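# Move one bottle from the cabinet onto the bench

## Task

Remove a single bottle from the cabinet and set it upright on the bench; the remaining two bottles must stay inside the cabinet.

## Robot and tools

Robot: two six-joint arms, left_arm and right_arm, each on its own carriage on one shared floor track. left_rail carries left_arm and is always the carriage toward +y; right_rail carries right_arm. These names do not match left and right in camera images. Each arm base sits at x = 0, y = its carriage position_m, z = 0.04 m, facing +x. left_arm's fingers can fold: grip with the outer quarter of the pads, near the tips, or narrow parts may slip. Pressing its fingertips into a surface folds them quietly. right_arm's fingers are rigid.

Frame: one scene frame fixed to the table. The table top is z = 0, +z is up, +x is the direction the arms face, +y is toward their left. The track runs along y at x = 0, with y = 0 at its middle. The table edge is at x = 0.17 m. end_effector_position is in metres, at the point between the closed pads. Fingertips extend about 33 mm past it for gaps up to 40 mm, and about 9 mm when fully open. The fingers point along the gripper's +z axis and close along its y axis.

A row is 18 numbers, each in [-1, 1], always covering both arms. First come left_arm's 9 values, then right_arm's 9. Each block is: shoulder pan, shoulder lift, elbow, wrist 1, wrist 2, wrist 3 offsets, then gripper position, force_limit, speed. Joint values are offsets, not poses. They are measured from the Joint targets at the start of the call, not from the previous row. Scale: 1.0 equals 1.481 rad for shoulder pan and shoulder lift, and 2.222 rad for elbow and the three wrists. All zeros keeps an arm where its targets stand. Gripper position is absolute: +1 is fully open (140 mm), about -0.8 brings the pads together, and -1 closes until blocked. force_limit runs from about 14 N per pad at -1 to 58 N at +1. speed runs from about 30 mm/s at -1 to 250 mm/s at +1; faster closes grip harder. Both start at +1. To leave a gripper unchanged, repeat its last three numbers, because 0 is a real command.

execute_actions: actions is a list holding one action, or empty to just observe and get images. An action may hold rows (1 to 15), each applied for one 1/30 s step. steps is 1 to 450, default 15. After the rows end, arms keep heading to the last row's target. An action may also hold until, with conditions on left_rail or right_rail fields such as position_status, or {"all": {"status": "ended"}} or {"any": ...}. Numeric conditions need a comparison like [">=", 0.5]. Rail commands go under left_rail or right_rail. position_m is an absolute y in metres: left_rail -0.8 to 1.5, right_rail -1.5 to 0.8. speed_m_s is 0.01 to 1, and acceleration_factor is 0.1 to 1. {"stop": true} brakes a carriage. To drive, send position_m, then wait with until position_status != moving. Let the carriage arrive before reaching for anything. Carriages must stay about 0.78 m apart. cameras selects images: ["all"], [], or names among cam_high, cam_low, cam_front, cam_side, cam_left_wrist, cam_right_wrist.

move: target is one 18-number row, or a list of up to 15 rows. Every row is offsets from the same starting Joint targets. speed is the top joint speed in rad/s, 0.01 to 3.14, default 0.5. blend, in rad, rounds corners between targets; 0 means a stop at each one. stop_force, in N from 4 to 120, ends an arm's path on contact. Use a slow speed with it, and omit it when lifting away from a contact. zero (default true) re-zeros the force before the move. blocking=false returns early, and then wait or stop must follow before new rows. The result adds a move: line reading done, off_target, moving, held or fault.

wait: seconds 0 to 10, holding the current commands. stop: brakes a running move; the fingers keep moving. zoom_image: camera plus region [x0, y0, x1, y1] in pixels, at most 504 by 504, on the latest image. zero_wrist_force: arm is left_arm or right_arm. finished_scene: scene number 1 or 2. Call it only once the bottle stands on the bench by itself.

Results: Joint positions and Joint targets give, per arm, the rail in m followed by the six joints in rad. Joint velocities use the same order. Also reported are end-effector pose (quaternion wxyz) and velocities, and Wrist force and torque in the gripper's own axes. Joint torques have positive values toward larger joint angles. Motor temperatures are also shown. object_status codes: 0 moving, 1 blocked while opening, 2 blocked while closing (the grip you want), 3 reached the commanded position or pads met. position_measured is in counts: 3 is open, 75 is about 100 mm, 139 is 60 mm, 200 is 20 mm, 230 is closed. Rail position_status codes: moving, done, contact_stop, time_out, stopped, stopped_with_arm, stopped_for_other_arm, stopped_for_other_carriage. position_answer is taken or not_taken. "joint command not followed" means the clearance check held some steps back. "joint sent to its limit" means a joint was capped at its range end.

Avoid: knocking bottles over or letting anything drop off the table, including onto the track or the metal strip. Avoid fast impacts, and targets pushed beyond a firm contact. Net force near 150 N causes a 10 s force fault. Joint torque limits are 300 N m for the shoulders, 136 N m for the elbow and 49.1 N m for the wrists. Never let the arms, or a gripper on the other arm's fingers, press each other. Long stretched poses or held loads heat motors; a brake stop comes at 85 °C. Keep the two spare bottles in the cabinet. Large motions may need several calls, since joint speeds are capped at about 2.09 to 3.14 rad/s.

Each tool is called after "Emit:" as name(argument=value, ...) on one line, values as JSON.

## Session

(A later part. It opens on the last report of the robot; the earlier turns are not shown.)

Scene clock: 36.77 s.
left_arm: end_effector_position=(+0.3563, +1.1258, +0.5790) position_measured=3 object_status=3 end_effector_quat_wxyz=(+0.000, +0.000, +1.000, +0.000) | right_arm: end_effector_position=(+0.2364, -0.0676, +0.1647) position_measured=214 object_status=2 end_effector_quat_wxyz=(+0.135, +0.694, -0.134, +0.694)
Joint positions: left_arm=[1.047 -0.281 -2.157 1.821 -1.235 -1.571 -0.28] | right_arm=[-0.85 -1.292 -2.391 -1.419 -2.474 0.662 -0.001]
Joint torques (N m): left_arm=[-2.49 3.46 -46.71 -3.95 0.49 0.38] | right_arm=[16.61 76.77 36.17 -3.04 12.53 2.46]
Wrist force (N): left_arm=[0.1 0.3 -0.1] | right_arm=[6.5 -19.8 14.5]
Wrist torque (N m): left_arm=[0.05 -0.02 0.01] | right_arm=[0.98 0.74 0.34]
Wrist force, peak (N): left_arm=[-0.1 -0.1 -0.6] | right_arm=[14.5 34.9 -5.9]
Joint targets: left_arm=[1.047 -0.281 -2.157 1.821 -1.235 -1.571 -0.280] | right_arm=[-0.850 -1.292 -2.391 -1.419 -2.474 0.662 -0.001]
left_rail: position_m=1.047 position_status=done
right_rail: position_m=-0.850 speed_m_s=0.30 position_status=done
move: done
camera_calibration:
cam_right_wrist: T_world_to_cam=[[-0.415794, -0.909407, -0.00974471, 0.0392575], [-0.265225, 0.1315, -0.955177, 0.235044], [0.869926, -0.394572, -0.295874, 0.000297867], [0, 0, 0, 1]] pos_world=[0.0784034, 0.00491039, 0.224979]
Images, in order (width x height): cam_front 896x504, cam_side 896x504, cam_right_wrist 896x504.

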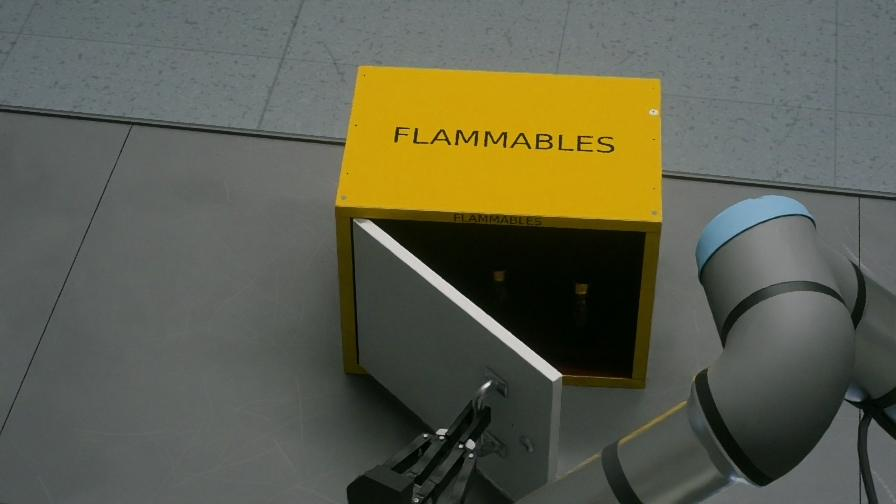

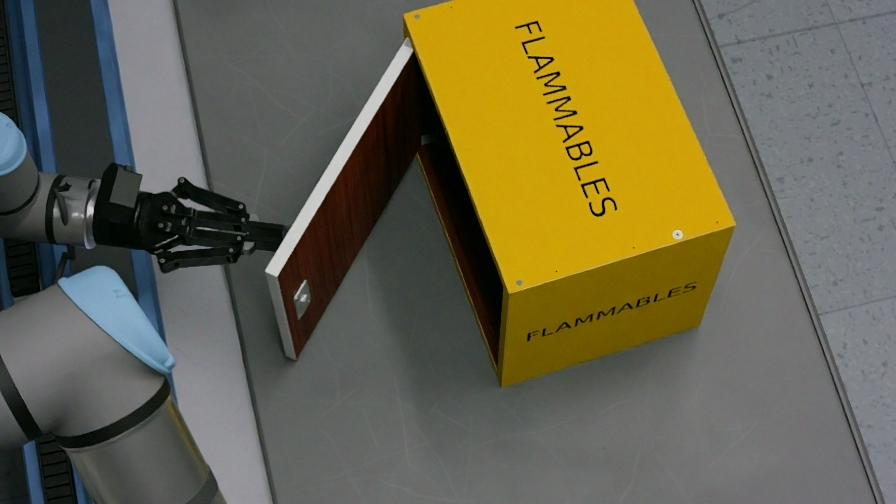

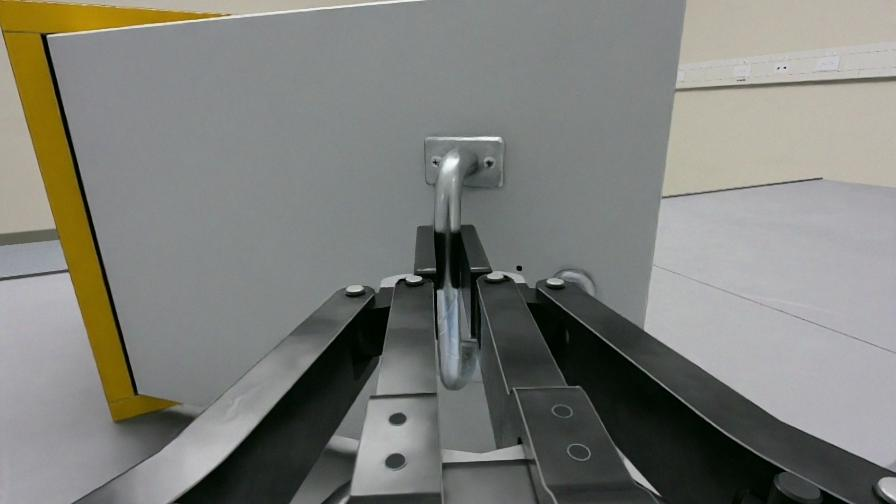

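Emit:
move(target=[[0,0,0,0,0,0,1,1,1,0,0,0,0,0,0,-0.1,-0.2,-0.5],[0,0,0,0,0,0,1,1,1,0.0763,-0.0671,0.0903,-0.0452,0.0512,0,-0.1,-0.2,-0.5]], speed=0.15, cameras=["cam_front","cam_side","cam_high","cam_right_wrist"])

Scene clock: 40.07 s.
left_arm: end_effector_position=(+0.3563, +1.1258, +0.5790) position_measured=3 object_status=3 end_effector_quat_wxyz=(+0.000, +0.000, +1.000, +0.000) | right_arm: end_effector_position=(+0.1066, -0.0154, +0.1652) position_measured=141 object_status=3 end_effector_quat_wxyz=(+0.135, +0.694, -0.135, +0.694)
Joint positions: left_arm=[1.047 -0.281 -2.157 1.821 -1.235 -1.571 -0.28] | right_arm=[-0.85 -1.179 -2.49 -1.219 -2.574 0.776 -0.001]
Joint torques (N m): left_arm=[-2.84 5.71 -47.12 -3.64 0.41 0.29] | right_arm=[8.63 92.51 44.87 -3.86 4.23 2.11]
Wrist force (N): left_arm=[-0.1 0.1 0.0] | right_arm=[-3.2 -0.7 2.5]
Wrist torque (N m): left_arm=[0.02 0.02 0.00] | right_arm=[0.20 0.73 -0.17]
Wrist force, peak (N): left_arm=[0.2 -0.5 0.4] | right_arm=[6.5 -19.9 14.7]
Joint targets: left_arm=[1.047 -0.281 -2.157 1.821 -1.235 -1.571 -0.280] | right_arm=[-0.850 -1.179 -2.490 -1.219 -2.575 0.776 -0.001]
left_rail: position_m=1.047 position_status=done
right_rail: position_m=-0.850 speed_m_s=0.30 position_status=done
move: done
camera_calibration:
cam_right_wrist: T_world_to_cam=[[-0.416444, -0.909102, -0.0103768, 0.0330421], [-0.265325, 0.132442, -0.955019, 0.194207], [0.869584, -0.394958, -0.296363, 0.134184], [0, 0, 0, 1]] pos_world=[-0.051396, 0.0573147, 0.225581]
Images, in order (width x height): cam_high 896x504, cam_front 896x504, cam_side 896x504, cam_right_wrist 896x504.

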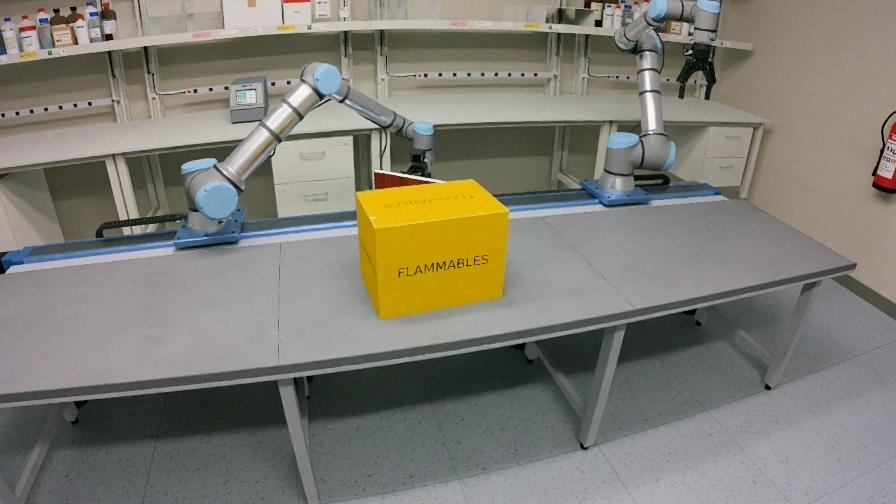

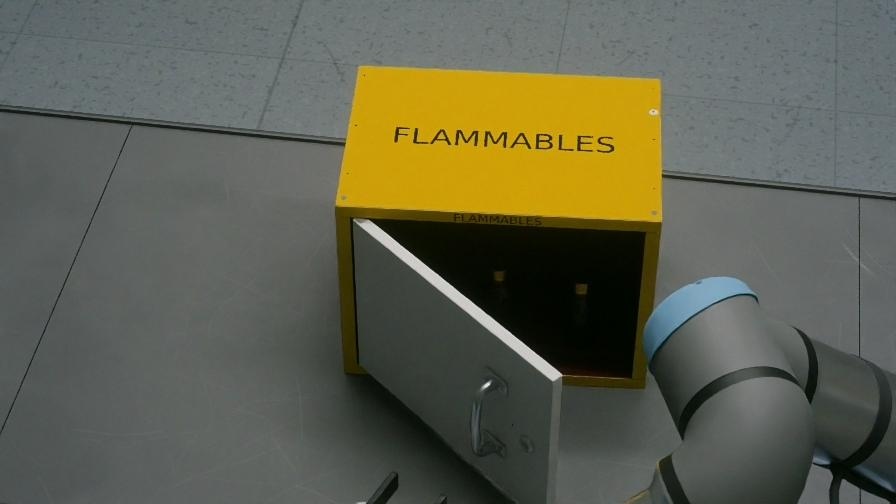

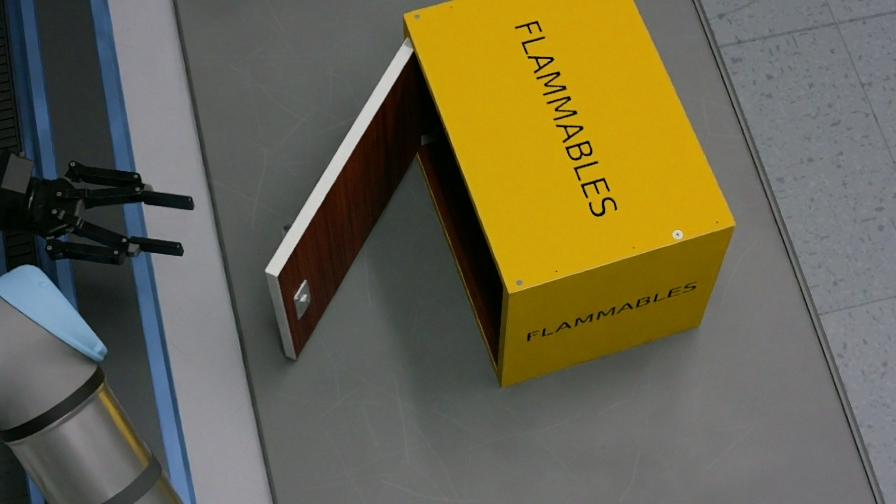

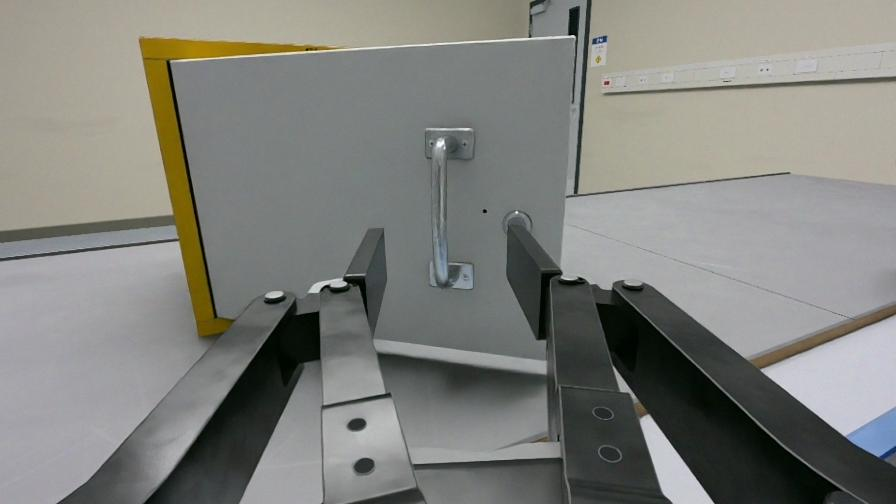

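Emit:
execute_actions(actions=[{"right_rail":{"position_m":-1.25,"speed_m_s":0.4,"acceleration_factor":0.5},"steps":150,"until":{"right_rail":{"position_status":["!=","moving"]}}}])

Emit:
move(target=[0,0,0,0,0,0,1,1,1,-0.1797,0.2560,-0.3381,0.1678,-0.6854,0,-0.8,-0.5,-0.5], speed=1.0)

Emit:
execute_actions(actions=[{"right_rail":{"position_m":-1.0,"speed_m_s":0.3},"steps":150,"until":{"right_rail":{"position_status":["!=","moving"]}}}], cameras=["cam_front","cam_side","cam_right_wrist"])

Scene clock: 43.03 s.
left_arm: end_effector_position=(+0.3563, +1.1258, +0.5790) position_measured=3 object_status=3 end_effector_quat_wxyz=(+0.000, +0.000, +1.000, +0.000) | right_arm: end_effector_position=(+0.1064, -0.4153, +0.1652) position_measured=141 object_status=3 end_effector_quat_wxyz=(+0.135, +0.694, -0.135, +0.694)
Joint positions: left_arm=[1.047 -0.281 -2.157 1.821 -1.235 -1.571 -0.28] | right_arm=[-1.25 -1.179 -2.49 -1.219 -2.575 0.776 -0.001]
Joint torques (N m): left_arm=[-2.59 3.19 -46.95 -3.74 0.32 0.34] | right_arm=[1.28 102.52 33.05 -2.54 2.81 2.21]
Wrist force (N): left_arm=[0.3 -0.1 0.0] | right_arm=[-3.4 -0.6 2.4]
Wrist torque (N m): left_arm=[-0.02 -0.06 0.01] | right_arm=[0.21 0.77 -0.17]
Wrist force, peak (N): left_arm=[0.2 0.1 -0.4] | right_arm=[-3.8 0.3 3.0]
Joint targets: left_arm=[1.047 -0.281 -2.157 1.821 -1.235 -1.571 -0.280] | right_arm=[-1.250 -1.179 -2.490 -1.219 -2.575 0.776 -0.001]
Tool commands: left_gripper/position=+1.0 left_gripper/force_limit=+1.0 left_gripper/speed=+1.0 right_gripper/position=-0.1 right_gripper/force_limit=-0.2 right_gripper/speed=-0.5
left_rail: position_m=1.047 position_status=done
right_rail: position_m=-1.250 speed_m_s=0.40 position_status=done

Scene clock: 45.40 s.
left_arm: end_effector_position=(+0.3563, +1.1258, +0.5790) position_measured=3 object_status=3 end_effector_quat_wxyz=(+0.000, +0.000, +1.000, +0.000) | right_arm: end_effector_position=(+0.3097, -0.3198, +0.1650) position_measured=229 object_status=3 end_effector_quat_wxyz=(-0.299, +0.641, +0.299, +0.641)
Joint positions: left_arm=[1.047 -0.281 -2.157 1.821 -1.235 -1.571 -0.28] | right_arm=[-1.25 -1.445 -2.111 -1.97 -2.202 -0.747 -0.001]
Joint torques (N m): left_arm=[-2.61 5.15 -46.71 -3.96 0.38 0.57] | right_arm=[-13.93 83.1 23.86 4.52 -4.49 1.9]
Wrist force (N): left_arm=[0.3 0.0 -0.2] | right_arm=[-3.3 -1.0 2.1]
Wrist torque (N m): left_arm=[0.00 -0.07 0.00] | right_arm=[0.18 0.79 -0.25]
Wrist force, peak (N): left_arm=[-0.1 -0.2 -0.5] | right_arm=[-3.5 -1.4 2.9]
Joint targets: left_arm=[1.047 -0.281 -2.157 1.821 -1.235 -1.571 -0.280] | right_arm=[-1.250 -1.445 -2.111 -1.970 -2.202 -0.747 -0.001]
left_rail: position_m=1.047 position_status=done
right_rail: position_m=-1.250 speed_m_s=0.40 position_status=done
move: done

Scene clock: 47.00 s.
left_arm: end_effector_position=(+0.3563, +1.1258, +0.5790) position_measured=3 object_status=3 end_effector_quat_wxyz=(+0.000, +0.000, +1.000, +0.000) | right_arm: end_effector_position=(+0.3097, -0.0698, +0.1650) position_measured=229 object_status=3 end_effector_quat_wxyz=(-0.299, +0.641, +0.299, +0.641)
Joint positions: left_arm=[1.047 -0.281 -2.157 1.821 -1.235 -1.571 -0.28] | right_arm=[-1 -1.445 -2.111 -1.97 -2.202 -0.747 -0.001]
Joint torques (N m): left_arm=[-1.56 4.59 -46.85 -4.05 0.59 0.17] | right_arm=[0.48 77.07 34.78 2.57 -2.27 1.97]
Wrist force (N): left_arm=[0.0 -0.2 -0.2] | right_arm=[-3.3 0.0 1.6]
Wrist torque (N m): left_arm=[-0.05 0.01 0.00] | right_arm=[0.31 0.79 -0.25]
Wrist force, peak (N): left_arm=[0.0 0.3 -0.5] | right_arm=[-3.4 4.3 -1.0]
Joint targets: left_arm=[1.047 -0.281 -2.157 1.821 -1.235 -1.571 -0.280] | right_arm=[-1.000 -1.445 -2.111 -1.970 -2.202 -0.747 -0.001]
Tool commands: left_gripper/position=+1.0 left_gripper/force_limit=+1.0 left_gripper/speed=+1.0 right_gripper/position=-0.8 right_gripper/force_limit=-0.5 right_gripper/speed=-0.5
left_rail: position_m=1.047 position_status=done
right_rail: position_m=-1.000 speed_m_s=0.30 position_status=done
camera_calibration:
cam_right_wrist: T_world_to_cam=[[0.735984, -0.67691, -0.0109415, -0.272541], [-0.20826, -0.210997, -0.955043, 0.213514], [0.64417, 0.705175, -0.296264, 0.0825208], [0, 0, 0, 1]] pos_world=[0.191895, -0.197626, 0.225381]
Images, in order (width x height): cam_front 896x504, cam_side 896x504, cam_right_wrist 896x504.

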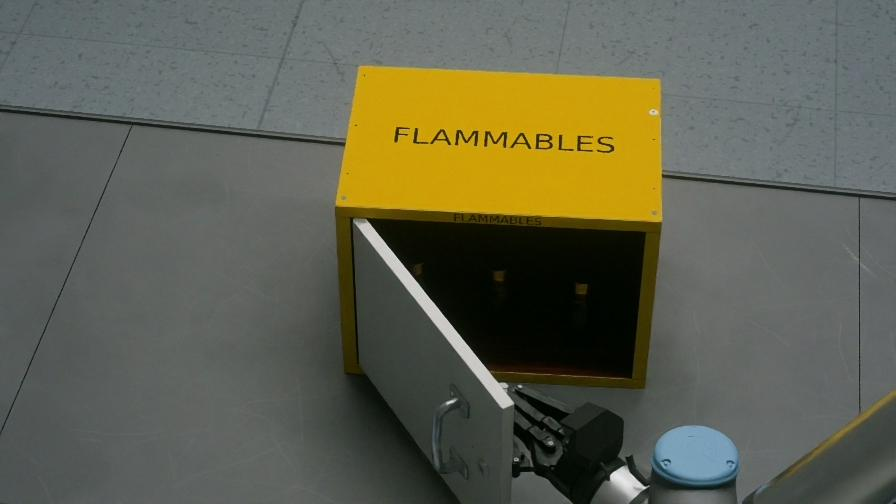

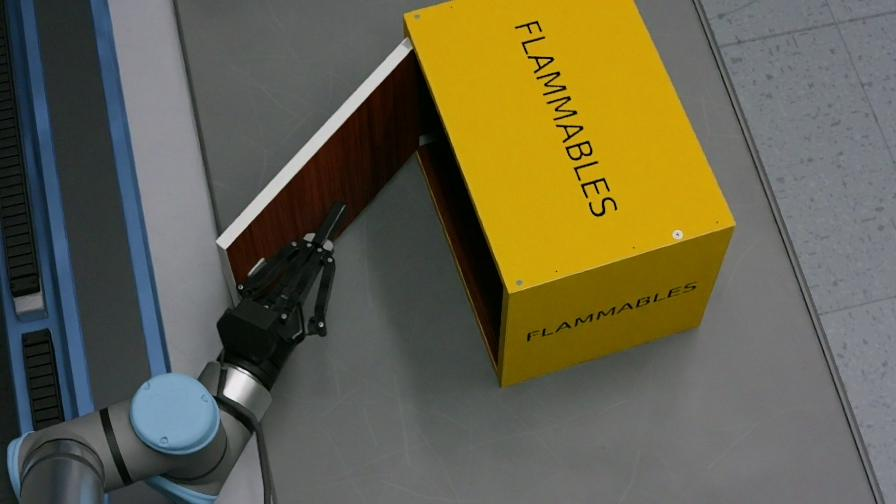

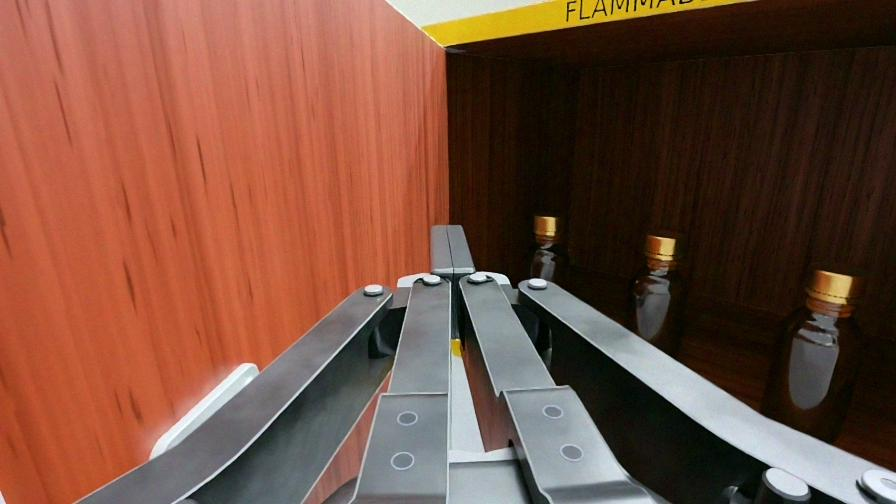

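Emit:
execute_actions(actions=[{"right_rail":{"position_m":-0.82,"speed_m_s":0.12},"steps":150,"until":{"right_rail":{"position_status":["!=","moving"]}}}], cameras=["cam_front","cam_side"])

Scene clock: 49.23 s.
left_arm: end_effector_position=(+0.3563, +1.1258, +0.5790) position_measured=3 object_status=3 end_effector_quat_wxyz=(+0.000, +0.000, +1.000, +0.000) | right_arm: end_effector_position=(+0.3097, +0.1102, +0.1651) position_measured=229 object_status=3 end_effector_quat_wxyz=(-0.299, +0.641, +0.299, +0.641)
Joint positions: left_arm=[1.047 -0.281 -2.157 1.821 -1.235 -1.571 -0.28] | right_arm=[-0.82 -1.445 -2.111 -1.97 -2.202 -0.747 -0.001]
Joint torques (N m): left_arm=[-1.49 4.22 -46.91 -4.22 0.27 0.41] | right_arm=[4.7 70.89 27.9 4.35 -1.88 1.86]
Wrist force (N): left_arm=[0.1 0.0 0.1] | right_arm=[-4.0 1.9 -0.7]
Wrist torque (N m): left_arm=[0.00 -0.02 0.01] | right_arm=[-0.02 1.11 -0.24]
Wrist force, peak (N): left_arm=[0.0 -0.2 -0.6] | right_arm=[-4.4 -1.5 -3.9]
Joint targets: left_arm=[1.047 -0.281 -2.157 1.821 -1.235 -1.571 -0.280] | right_arm=[-0.820 -1.445 -2.111 -1.970 -2.202 -0.747 -0.001]
Tool commands: left_gripper/position=+1.0 left_gripper/force_limit=+1.0 left_gripper/speed=+1.0 right_gripper/position=-0.8 right_gripper/force_limit=-0.5 right_gripper/speed=-0.5
left_rail: position_m=1.047 position_status=done
right_rail: position_m=-0.820 speed_m_s=0.12 position_status=done
Images, in order (width x height): cam_front 896x504, cam_side 896x504.

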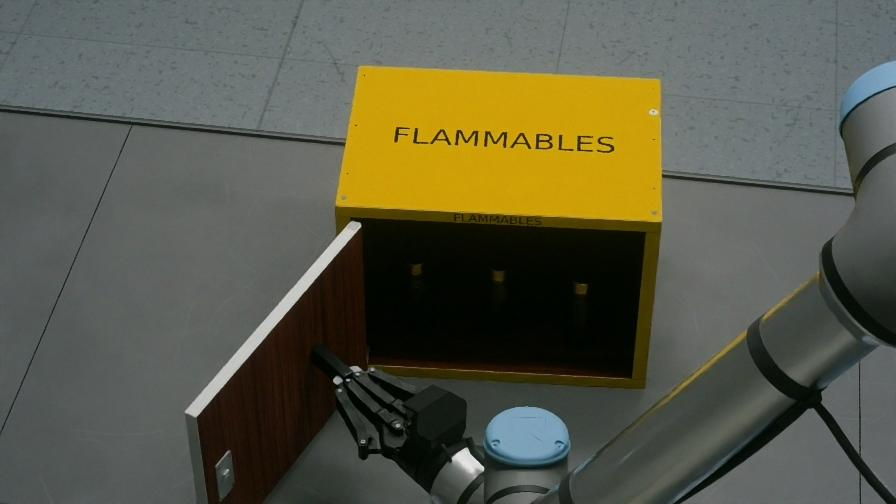

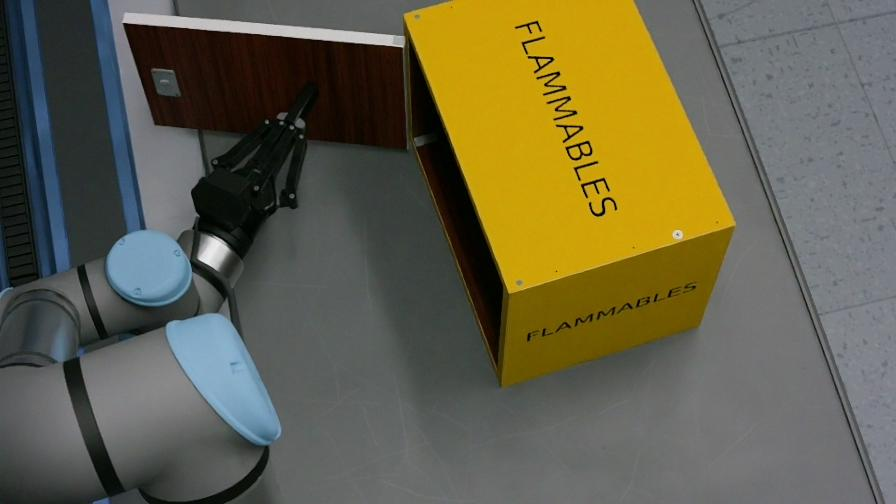

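Emit:
execute_actions(actions=[{"right_rail":{"position_m":-1.1,"speed_m_s":0.4},"steps":150,"until":{"right_rail":{"position_status":["!=","moving"]}}}])

Emit:
move(target=[0,0,0,0,0,0,1,1,1,0.1087,0.0216,-0.0279,0.0135,0.4262,0,0.35,-0.5,-0.5], speed=0.8)

Emit:
execute_actions(actions=[{"right_rail":{"position_m":-0.85,"speed_m_s":0.3},"steps":150,"until":{"right_rail":{"position_status":["!=","moving"]}}}], cameras=["cam_front","cam_side","cam_right_wrist"])

Scene clock: 51.37 s.
left_arm: end_effector_position=(+0.3563, +1.1258, +0.5790) position_measured=3 object_status=3 end_effector_quat_wxyz=(+0.000, +0.000, +1.000, +0.000) | right_arm: end_effector_position=(+0.3097, -0.1698, +0.1650) position_measured=229 object_status=3 end_effector_quat_wxyz=(-0.299, +0.641, +0.299, +0.641)
Joint positions: left_arm=[1.047 -0.281 -2.157 1.821 -1.235 -1.571 -0.28] | right_arm=[-1.1 -1.445 -2.111 -1.97 -2.202 -0.747 -0.001]
Joint torques (N m): left_arm=[-2.22 3.92 -47.34 -3.62 0.64 0.36] | right_arm=[0.92 65.7 36.84 1.1 -0.63 1.77]
Wrist force (N): left_arm=[-0.2 0.0 -0.2] | right_arm=[-4.3 -1.6 2.7]
Wrist torque (N m): left_arm=[-0.01 0.05 0.01] | right_arm=[0.04 1.02 -0.24]
Wrist force, peak (N): left_arm=[0.2 -0.6 0.0] | right_arm=[-4.9 -2.5 3.1]
Joint targets: left_arm=[1.047 -0.281 -2.157 1.821 -1.235 -1.571 -0.280] | right_arm=[-1.100 -1.445 -2.111 -1.970 -2.202 -0.747 -0.001]
Tool commands: left_gripper/position=+1.0 left_gripper/force_limit=+1.0 left_gripper/speed=+1.0 right_gripper/position=-0.8 right_gripper/force_limit=-0.5 right_gripper/speed=-0.5
left_rail: position_m=1.047 position_status=done
right_rail: position_m=-1.100 speed_m_s=0.40 position_status=done

Scene clock: 53.33 s.
left_arm: end_effector_position=(+0.3563, +1.1258, +0.5790) position_measured=3 object_status=3 end_effector_quat_wxyz=(+0.000, +0.000, +1.000, +0.000) | right_arm: end_effector_position=(+0.3304, -0.4248, +0.1648) position_measured=85 object_status=3 end_effector_quat_wxyz=(-0.031, +0.706, +0.031, +0.706)
Joint positions: left_arm=[1.047 -0.281 -2.157 1.821 -1.235 -1.571 -0.28] | right_arm=[-1.1 -1.284 -2.079 -2.032 -2.172 0.2 -0.001]
Joint torques (N m): left_arm=[-1.85 4.15 -46.73 -3.77 0.31 0.31] | right_arm=[7.55 76.25 19.64 1.73 4.08 1.6]
Wrist force (N): left_arm=[0.0 -0.2 0.1] | right_arm=[-4.5 -1.4 1.8]
Wrist torque (N m): left_arm=[-0.05 0.00 0.00] | right_arm=[0.14 1.02 -0.22]
Wrist force, peak (N): left_arm=[0.6 -0.2 0.0] | right_arm=[-4.9 -1.9 3.0]
Joint targets: left_arm=[1.047 -0.281 -2.157 1.821 -1.235 -1.571 -0.280] | right_arm=[-1.100 -1.284 -2.079 -2.032 -2.172 0.200 -0.001]
left_rail: position_m=1.047 position_status=done
right_rail: position_m=-1.100 speed_m_s=0.40 position_status=done
move: done

Scene clock: 54.93 s.
left_arm: end_effector_position=(+0.3563, +1.1258, +0.5790) position_measured=3 object_status=3 end_effector_quat_wxyz=(+0.000, +0.000, +1.000, +0.000) | right_arm: end_effector_position=(+0.3304, -0.1749, +0.1648) position_measured=85 object_status=3 end_effector_quat_wxyz=(-0.031, +0.706, +0.031, +0.706)
Joint positions: left_arm=[1.047 -0.281 -2.157 1.821 -1.235 -1.571 -0.28] | right_arm=[-0.85 -1.284 -2.079 -2.032 -2.172 0.2 -0.001]
Joint torques (N m): left_arm=[-2.56 5.06 -46.54 -3.7 0.43 0.51] | right_arm=[0.26 60.01 24.29 -0.11 2.24 1.78]
Wrist force (N): left_arm=[-0.1 -0.2 -0.1] | right_arm=[-4.0 -1.2 1.9]
Wrist torque (N m): left_arm=[-0.05 0.01 0.01] | right_arm=[0.17 0.91 -0.21]
Wrist force, peak (N): left_arm=[0.1 0.0 -0.6] | right_arm=[-4.4 -2.5 1.9]
Joint targets: left_arm=[1.047 -0.281 -2.157 1.821 -1.235 -1.571 -0.280] | right_arm=[-0.850 -1.284 -2.079 -2.032 -2.172 0.200 -0.001]
Tool commands: left_gripper/position=+1.0 left_gripper/force_limit=+1.0 left_gripper/speed=+1.0 right_gripper/position=+0.35 right_gripper/force_limit=-0.5 right_gripper/speed=-0.5
left_rail: position_m=1.047 position_status=done
right_rail: position_m=-0.850 speed_m_s=0.30 position_status=done
camera_calibration:
cam_right_wrist: T_world_to_cam=[[0.0412115, -0.999088, -0.0111647, -0.185654], [-0.29687, -0.00157453, -0.954917, 0.261365], [0.954028, 0.0426681, -0.296664, -0.0749204], [0, 0, 0, 1]] pos_world=[0.156719, -0.181876, 0.225282]
Images, in order (width x height): cam_front 896x504, cam_side 896x504, cam_right_wrist 896x504.

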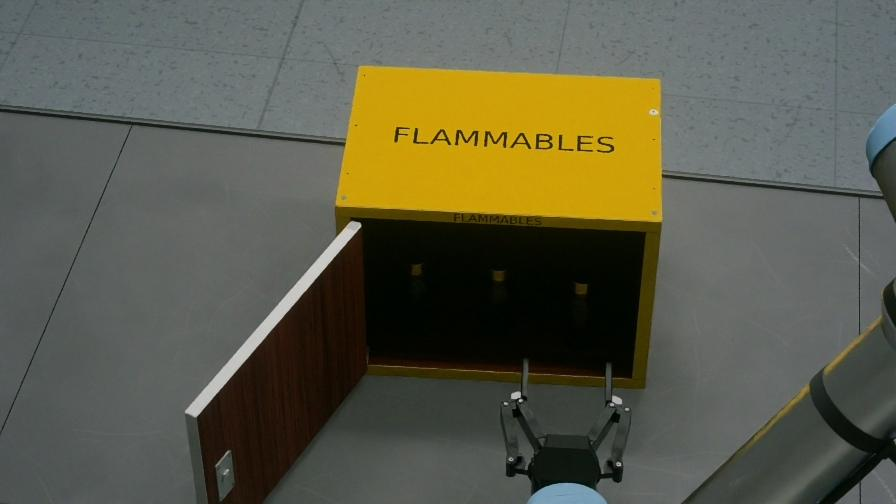

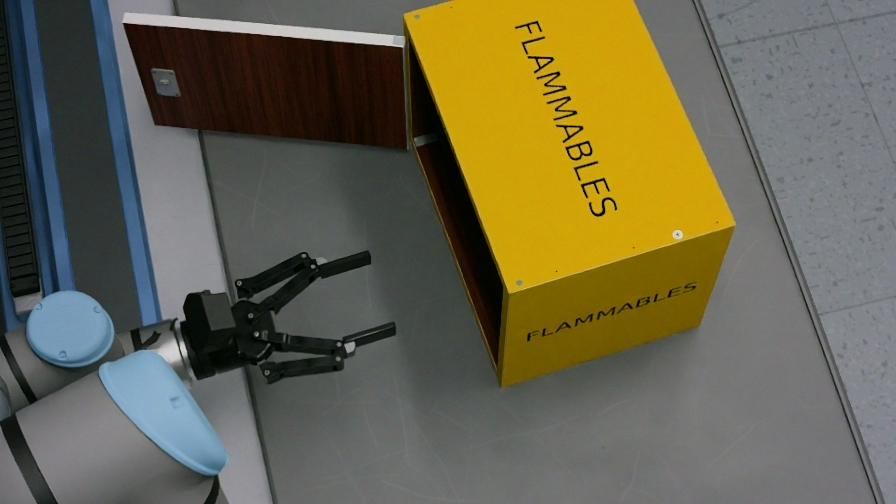

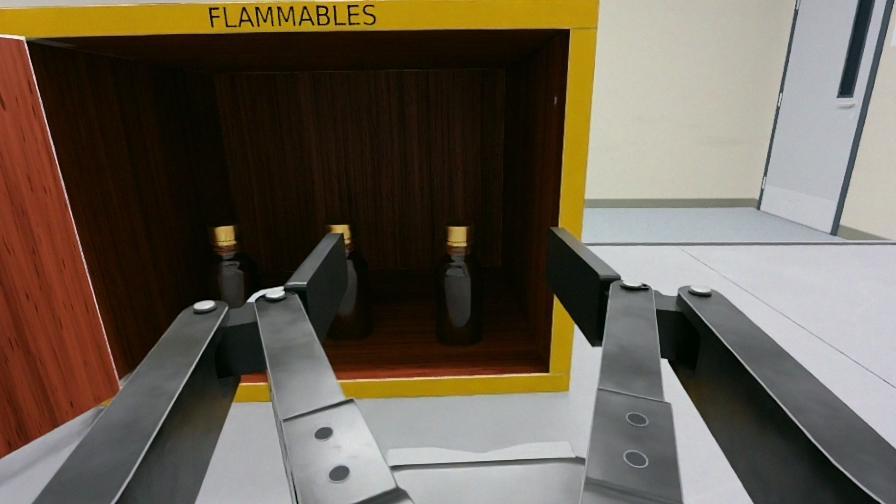

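Emit:
move(target=[0,0,0,0,0,0,1,1,1,-0.0046,-0.0896,-0.0182,0.0779,-0.0033,0,0.12,-0.5,-0.5], speed=0.25, cameras=["cam_front","cam_low","cam_right_wrist"])

Emit:
zoom_image(camera="cam_right_wrist", region=[300, 100, 650, 400])

Scene clock: 57.17 s.
left_arm: end_effector_position=(+0.3563, +1.1258, +0.5790) position_measured=3 object_status=3 end_effector_quat_wxyz=(+0.000, +0.000, +1.000, +0.000) | right_arm: end_effector_position=(+0.3397, -0.1918, +0.0721) position_measured=114 object_status=3 end_effector_quat_wxyz=(-0.031, +0.706, +0.031, +0.706)
Joint positions: left_arm=[1.047 -0.281 -2.157 1.821 -1.235 -1.571 -0.28] | right_arm=[-0.85 -1.291 -2.212 -2.072 -1.999 0.193 -0.001]
Joint torques (N m): left_arm=[-2.36 4.03 -47.39 -3.68 0.78 0.62] | right_arm=[-12.92 61.84 12.13 1.32 -4.13 1.59]
Wrist force (N): left_arm=[0.2 -0.1 0.0] | right_arm=[-4.0 -1.5 2.2]
Wrist torque (N m): left_arm=[-0.01 -0.04 0.00] | right_arm=[0.11 0.86 -0.18]
Wrist force, peak (N): left_arm=[0.2 -0.1 -0.5] | right_arm=[-5.3 -1.2 2.2]
Joint targets: left_arm=[1.047 -0.281 -2.157 1.821 -1.235 -1.571 -0.280] | right_arm=[-0.850 -1.291 -2.212 -2.072 -1.999 0.193 -0.001]
left_rail: position_m=1.047 position_status=done
right_rail: position_m=-0.850 speed_m_s=0.30 position_status=done
move: done
camera_calibration:
cam_right_wrist: T_world_to_cam=[[0.0416839, -0.99907, -0.0109956, -0.204157], [-0.296856, -0.00187596, -0.95492, 0.17542], [0.954012, 0.0430689, -0.296658, -0.110516], [0, 0, 0, 1]] pos_world=[0.166018, -0.198878, 0.132482]
Images, in order (width x height): cam_low 896x504, cam_front 896x504, cam_right_wrist 896x504.

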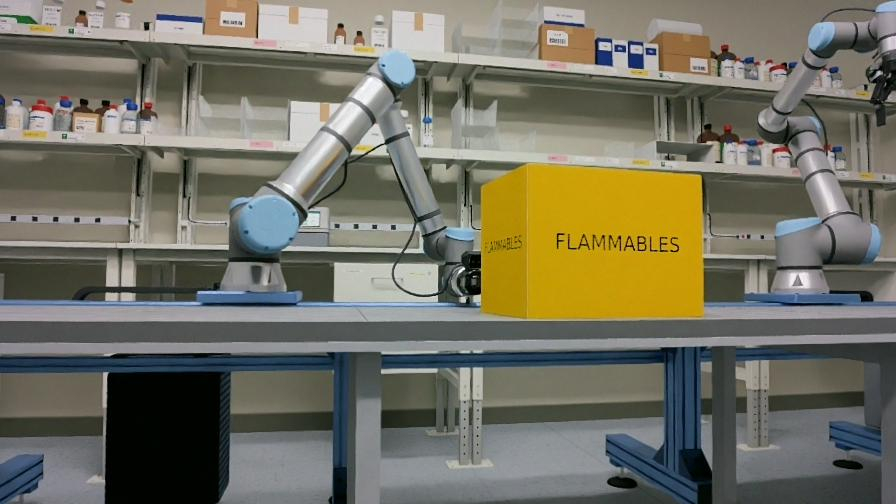

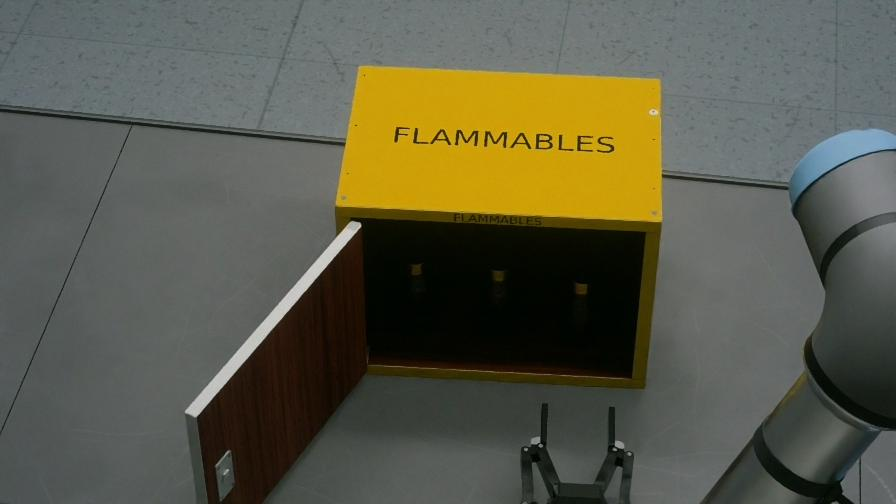

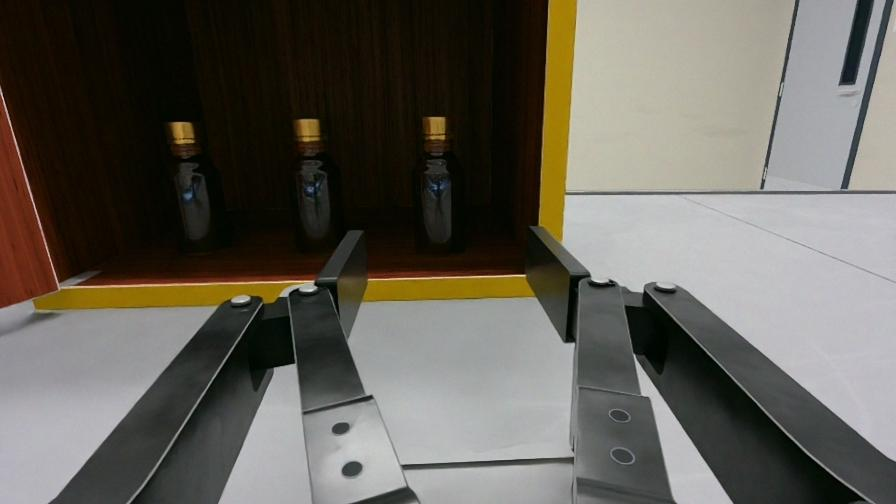

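Scaled by 1.440 from the camera's 896x504 image, which has a finer 1280x720 frame.

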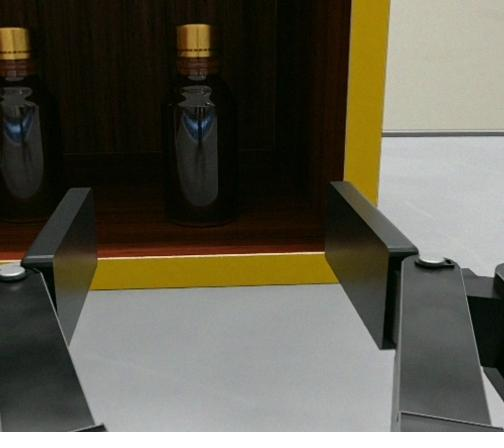

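Emit:
move(target=[[0,0,0,0,0,0,1,1,1,-0.1020,-0.0082,0.0136,-0.0081,-0.0680,0,0.12,-0.5,-0.5],[0,0,0,0,0,0,1,1,1,-0.2064,-0.0245,0.0407,-0.0243,-0.1376,0,0.12,-0.5,-0.5]], speed=0.15, blend=[0.02,0], stop_force=10, cameras=["cam_front","cam_side","cam_right_wrist"])

Scene clock: 60.93 s.
left_arm: end_effector_position=(+0.3563, +1.1258, +0.5790) position_measured=3 object_status=3 end_effector_quat_wxyz=(+0.000, +0.000, +1.000, +0.000) | right_arm: end_effector_position=(+0.5300, -0.1758, +0.0720) position_measured=114 object_status=3 end_effector_quat_wxyz=(-0.031, +0.706, +0.031, +0.706)
Joint positions: left_arm=[1.047 -0.281 -2.157 1.821 -1.235 -1.571 -0.28] | right_arm=[-0.85 -1.596 -2.248 -1.982 -2.053 -0.113 -0.001]
Joint torques (N m): left_arm=[-2.53 5.7 -47.11 -3.77 0.94 0.98] | right_arm=[-12.47 63.44 29.33 -1.24 -3.9 1.52]
Wrist force (N): left_arm=[0.0 -0.3 -0.3] | right_arm=[-4.3 -0.7 1.7]
Wrist torque (N m): left_arm=[-0.07 0.00 0.01] | right_arm=[0.24 1.01 -0.26]
Wrist force, peak (N): left_arm=[0.5 0.1 0.2] | right_arm=[-4.6 -0.6 2.7]
Joint targets: left_arm=[1.047 -0.281 -2.157 1.821 -1.235 -1.571 -0.280] | right_arm=[-0.850 -1.596 -2.248 -1.982 -2.053 -0.113 -0.001]
left_rail: position_m=1.047 position_status=done
right_rail: position_m=-0.850 speed_m_s=0.30 position_status=done
move: done
camera_calibration:
cam_right_wrist: T_world_to_cam=[[0.0417215, -0.999066, -0.0112113, -0.195989], [-0.296774, -0.0016772, -0.954946, 0.231857], [0.954036, 0.043169, -0.296567, -0.29279], [0, 0, 0, 1]] pos_world=[0.356319, -0.182777, 0.132382]
Images, in order (width x height): cam_front 896x504, cam_side 896x504, cam_right_wrist 896x504.

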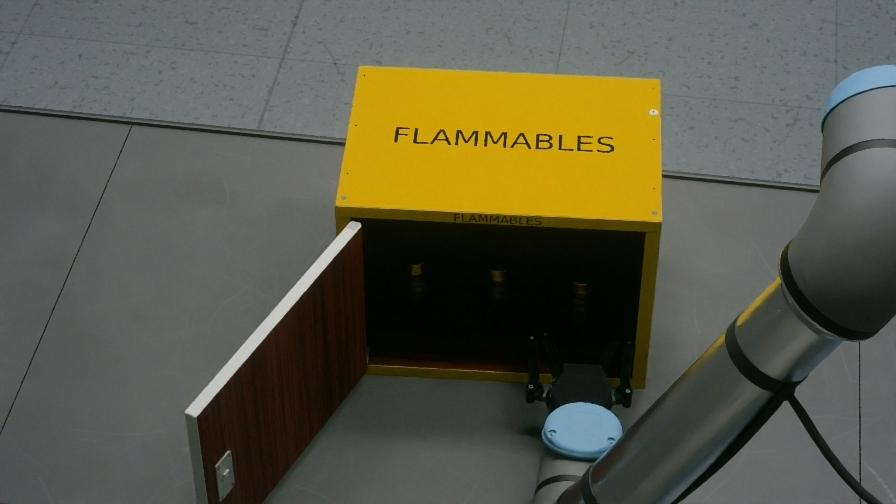

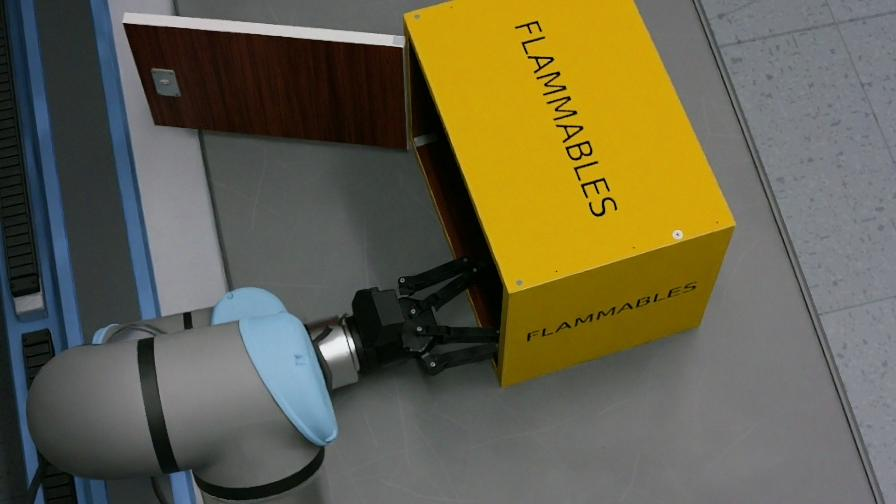

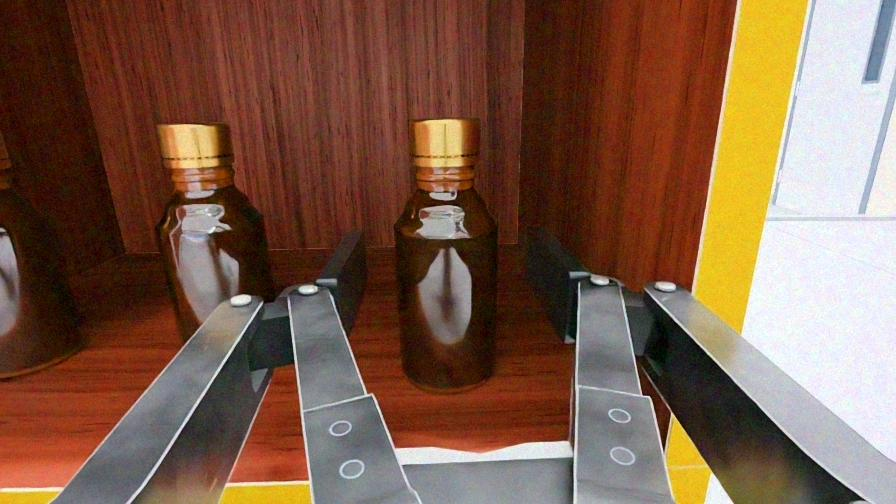

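Emit:
execute_actions(actions=[{"rows":[[0,0,0,0,0,0,1,1,1,0,0,0,0,0,0,-1,-0.1,-1]],"steps":80}], cameras=["cam_right_wrist"])

Scene clock: 64.03 s.
left_arm: end_effector_position=(+0.3563, +1.1258, +0.5790) position_measured=3 object_status=3 end_effector_quat_wxyz=(+0.000, +0.000, +1.000, +0.000) | right_arm: end_effector_position=(+0.5300, -0.1758, +0.0720) position_measured=162 object_status=2 end_effector_quat_wxyz=(-0.031, +0.706, +0.031, +0.706)
Joint positions: left_arm=[1.047 -0.281 -2.157 1.821 -1.235 -1.571 -0.28] | right_arm=[-0.85 -1.596 -2.248 -1.982 -2.053 -0.113 -0.001]
Joint torques (N m): left_arm=[-3.92 3.33 -47.32 -3.75 0.93 0.55] | right_arm=[-12.3 64.08 12.44 -0.55 5.41 1.26]
Wrist force (N): left_arm=[0.2 0.0 -0.2] | right_arm=[-0.4 -4.5 0.4]
Wrist torque (N m): left_arm=[-0.01 -0.05 0.00] | right_arm=[0.32 1.00 -0.17]
Wrist force, peak (N): left_arm=[0.2 0.2 -0.5] | right_arm=[-4.5 -0.7 2.0]
Joint targets: left_arm=[1.047 -0.281 -2.157 1.821 -1.235 -1.571 -0.280] | right_arm=[-0.850 -1.596 -2.248 -1.982 -2.053 -0.113 -0.001]
left_rail: position_m=1.047 position_status=done
right_rail: position_m=-0.850 speed_m_s=0.30 position_status=done
camera_calibration:
cam_right_wrist: T_world_to_cam=[[0.0417215, -0.999066, -0.0112113, -0.195989], [-0.296774, -0.0016772, -0.954946, 0.231857], [0.954036, 0.043169, -0.296567, -0.29279], [0, 0, 0, 1]] pos_world=[0.356319, -0.182777, 0.132382]
Images, in order (width x height): cam_right_wrist 896x504.

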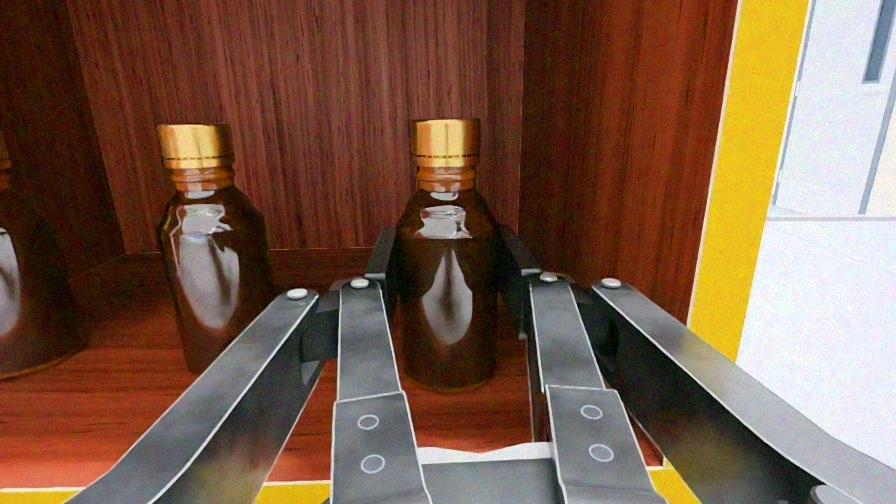

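Emit:
move(target=[[0,0,0,0,0,0,1,1,1,0,0,0,0,0,0,0.12,-0.1,-0.8],[0,0,0,0,0,0,1,1,1,0,0.0501,-0.0003,-0.0332,0,0,0.12,-0.1,-0.8]], speed=0.1, cameras=["cam_right_wrist"])

Emit:
execute_actions(actions=[{"rows":[[0,0,0,0,0,0,1,1,1,0,0,0,0,0,0,-1,-0.1,-1]],"steps":100}], cameras=["cam_right_wrist"])

Scene clock: 67.47 s.
left_arm: end_effector_position=(+0.3563, +1.1258, +0.5790) position_measured=3 object_status=3 end_effector_quat_wxyz=(+0.000, +0.000, +1.000, +0.000) | right_arm: end_effector_position=(+0.5300, -0.1758, +0.1198) position_measured=114 object_status=3 end_effector_quat_wxyz=(-0.031, +0.706, +0.031, +0.706)
Joint positions: left_arm=[1.047 -0.281 -2.157 1.821 -1.235 -1.571 -0.28] | right_arm=[-0.85 -1.596 -2.174 -1.983 -2.126 -0.113 -0.001]
Joint torques (N m): left_arm=[-3.13 6.66 -47.89 -3.85 0.62 0.69] | right_arm=[-10.63 81.83 18.57 -1.03 -3.23 1.45]
Wrist force (N): left_arm=[0.1 -0.3 0.0] | right_arm=[-4.7 -0.8 2.0]
Wrist torque (N m): left_arm=[-0.07 -0.02 0.01] | right_arm=[0.20 1.12 -0.27]
Wrist force, peak (N): left_arm=[0.6 0.1 0.0] | right_arm=[-5.1 -0.5 1.9]
Joint targets: left_arm=[1.047 -0.281 -2.157 1.821 -1.235 -1.571 -0.280] | right_arm=[-0.850 -1.596 -2.174 -1.983 -2.126 -0.113 -0.001]
left_rail: position_m=1.047 position_status=done
right_rail: position_m=-0.850 speed_m_s=0.30 position_status=done
move: done
camera_calibration:
cam_right_wrist: T_world_to_cam=[[0.0417169, -0.99907, -0.0108955, -0.19551], [-0.296761, -0.00197712, -0.95495, 0.277445], [0.95404, 0.0430709, -0.296567, -0.278634], [0, 0, 0, 1]] pos_world=[0.356319, -0.182778, 0.180182]
Images, in order (width x height): cam_right_wrist 896x504.

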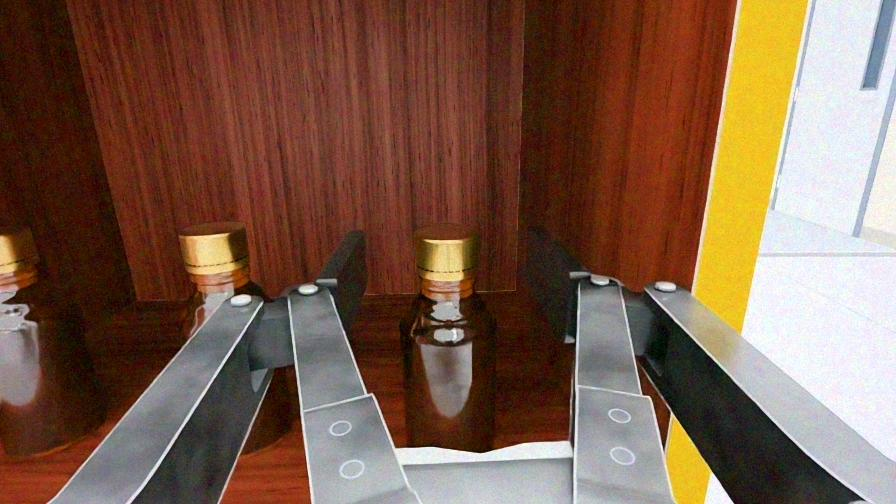

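Scene clock: 71.00 s.
left_arm: end_effector_position=(+0.3563, +1.1258, +0.5790) position_measured=3 object_status=3 end_effector_quat_wxyz=(+0.000, +0.000, +1.000, +0.000) | right_arm: end_effector_position=(+0.5300, -0.1758, +0.1200) position_measured=188 object_status=2 end_effector_quat_wxyz=(-0.031, +0.706, +0.031, +0.706)
Joint positions: left_arm=[1.047 -0.281 -2.157 1.821 -1.235 -1.571 -0.28] | right_arm=[-0.85 -1.596 -2.174 -1.983 -2.126 -0.113 -0.001]
Joint torques (N m): left_arm=[-3.77 4.12 -47.24 -3.7 0.82 0.66] | right_arm=[-9.89 80.93 20.26 -0.83 -3.2 0.97]
Wrist force (N): left_arm=[0.3 -0.3 0.1] | right_arm=[-4.0 -1.6 1.6]
Wrist torque (N m): left_arm=[-0.06 -0.05 0.00] | right_arm=[0.25 1.05 -0.24]
Wrist force, peak (N): left_arm=[-0.3 0.2 -0.5] | right_arm=[-4.9 -0.8 1.6]
Joint targets: left_arm=[1.047 -0.281 -2.157 1.821 -1.235 -1.571 -0.280] | right_arm=[-0.850 -1.596 -2.174 -1.983 -2.126 -0.113 -0.001]
left_rail: position_m=1.047 position_status=done
right_rail: position_m=-0.850 speed_m_s=0.30 position_status=done
camera_calibration:
cam_right_wrist: T_world_to_cam=[[0.0417169, -0.99907, -0.0108955, -0.195508], [-0.296761, -0.00197712, -0.95495, 0.277636], [0.95404, 0.0430709, -0.296567, -0.278575], [0, 0, 0, 1]] pos_world=[0.356319, -0.182778, 0.180382]
Images, in order (width x height): cam_right_wrist 896x504.

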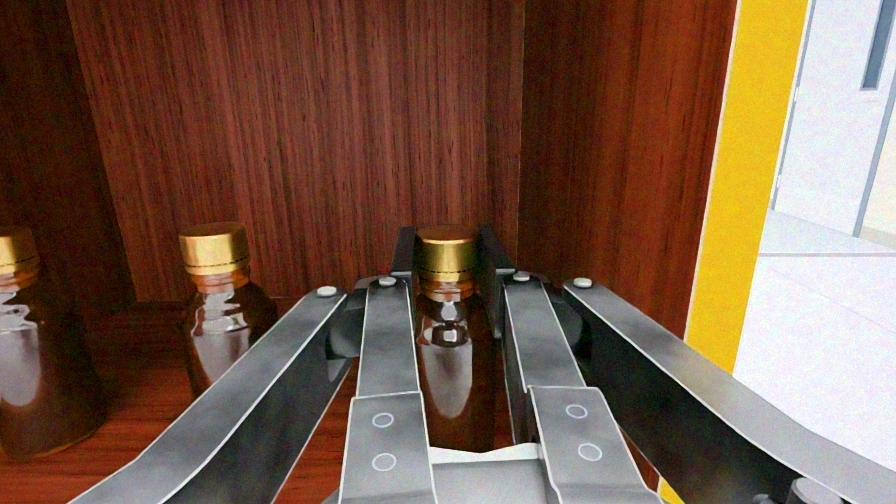

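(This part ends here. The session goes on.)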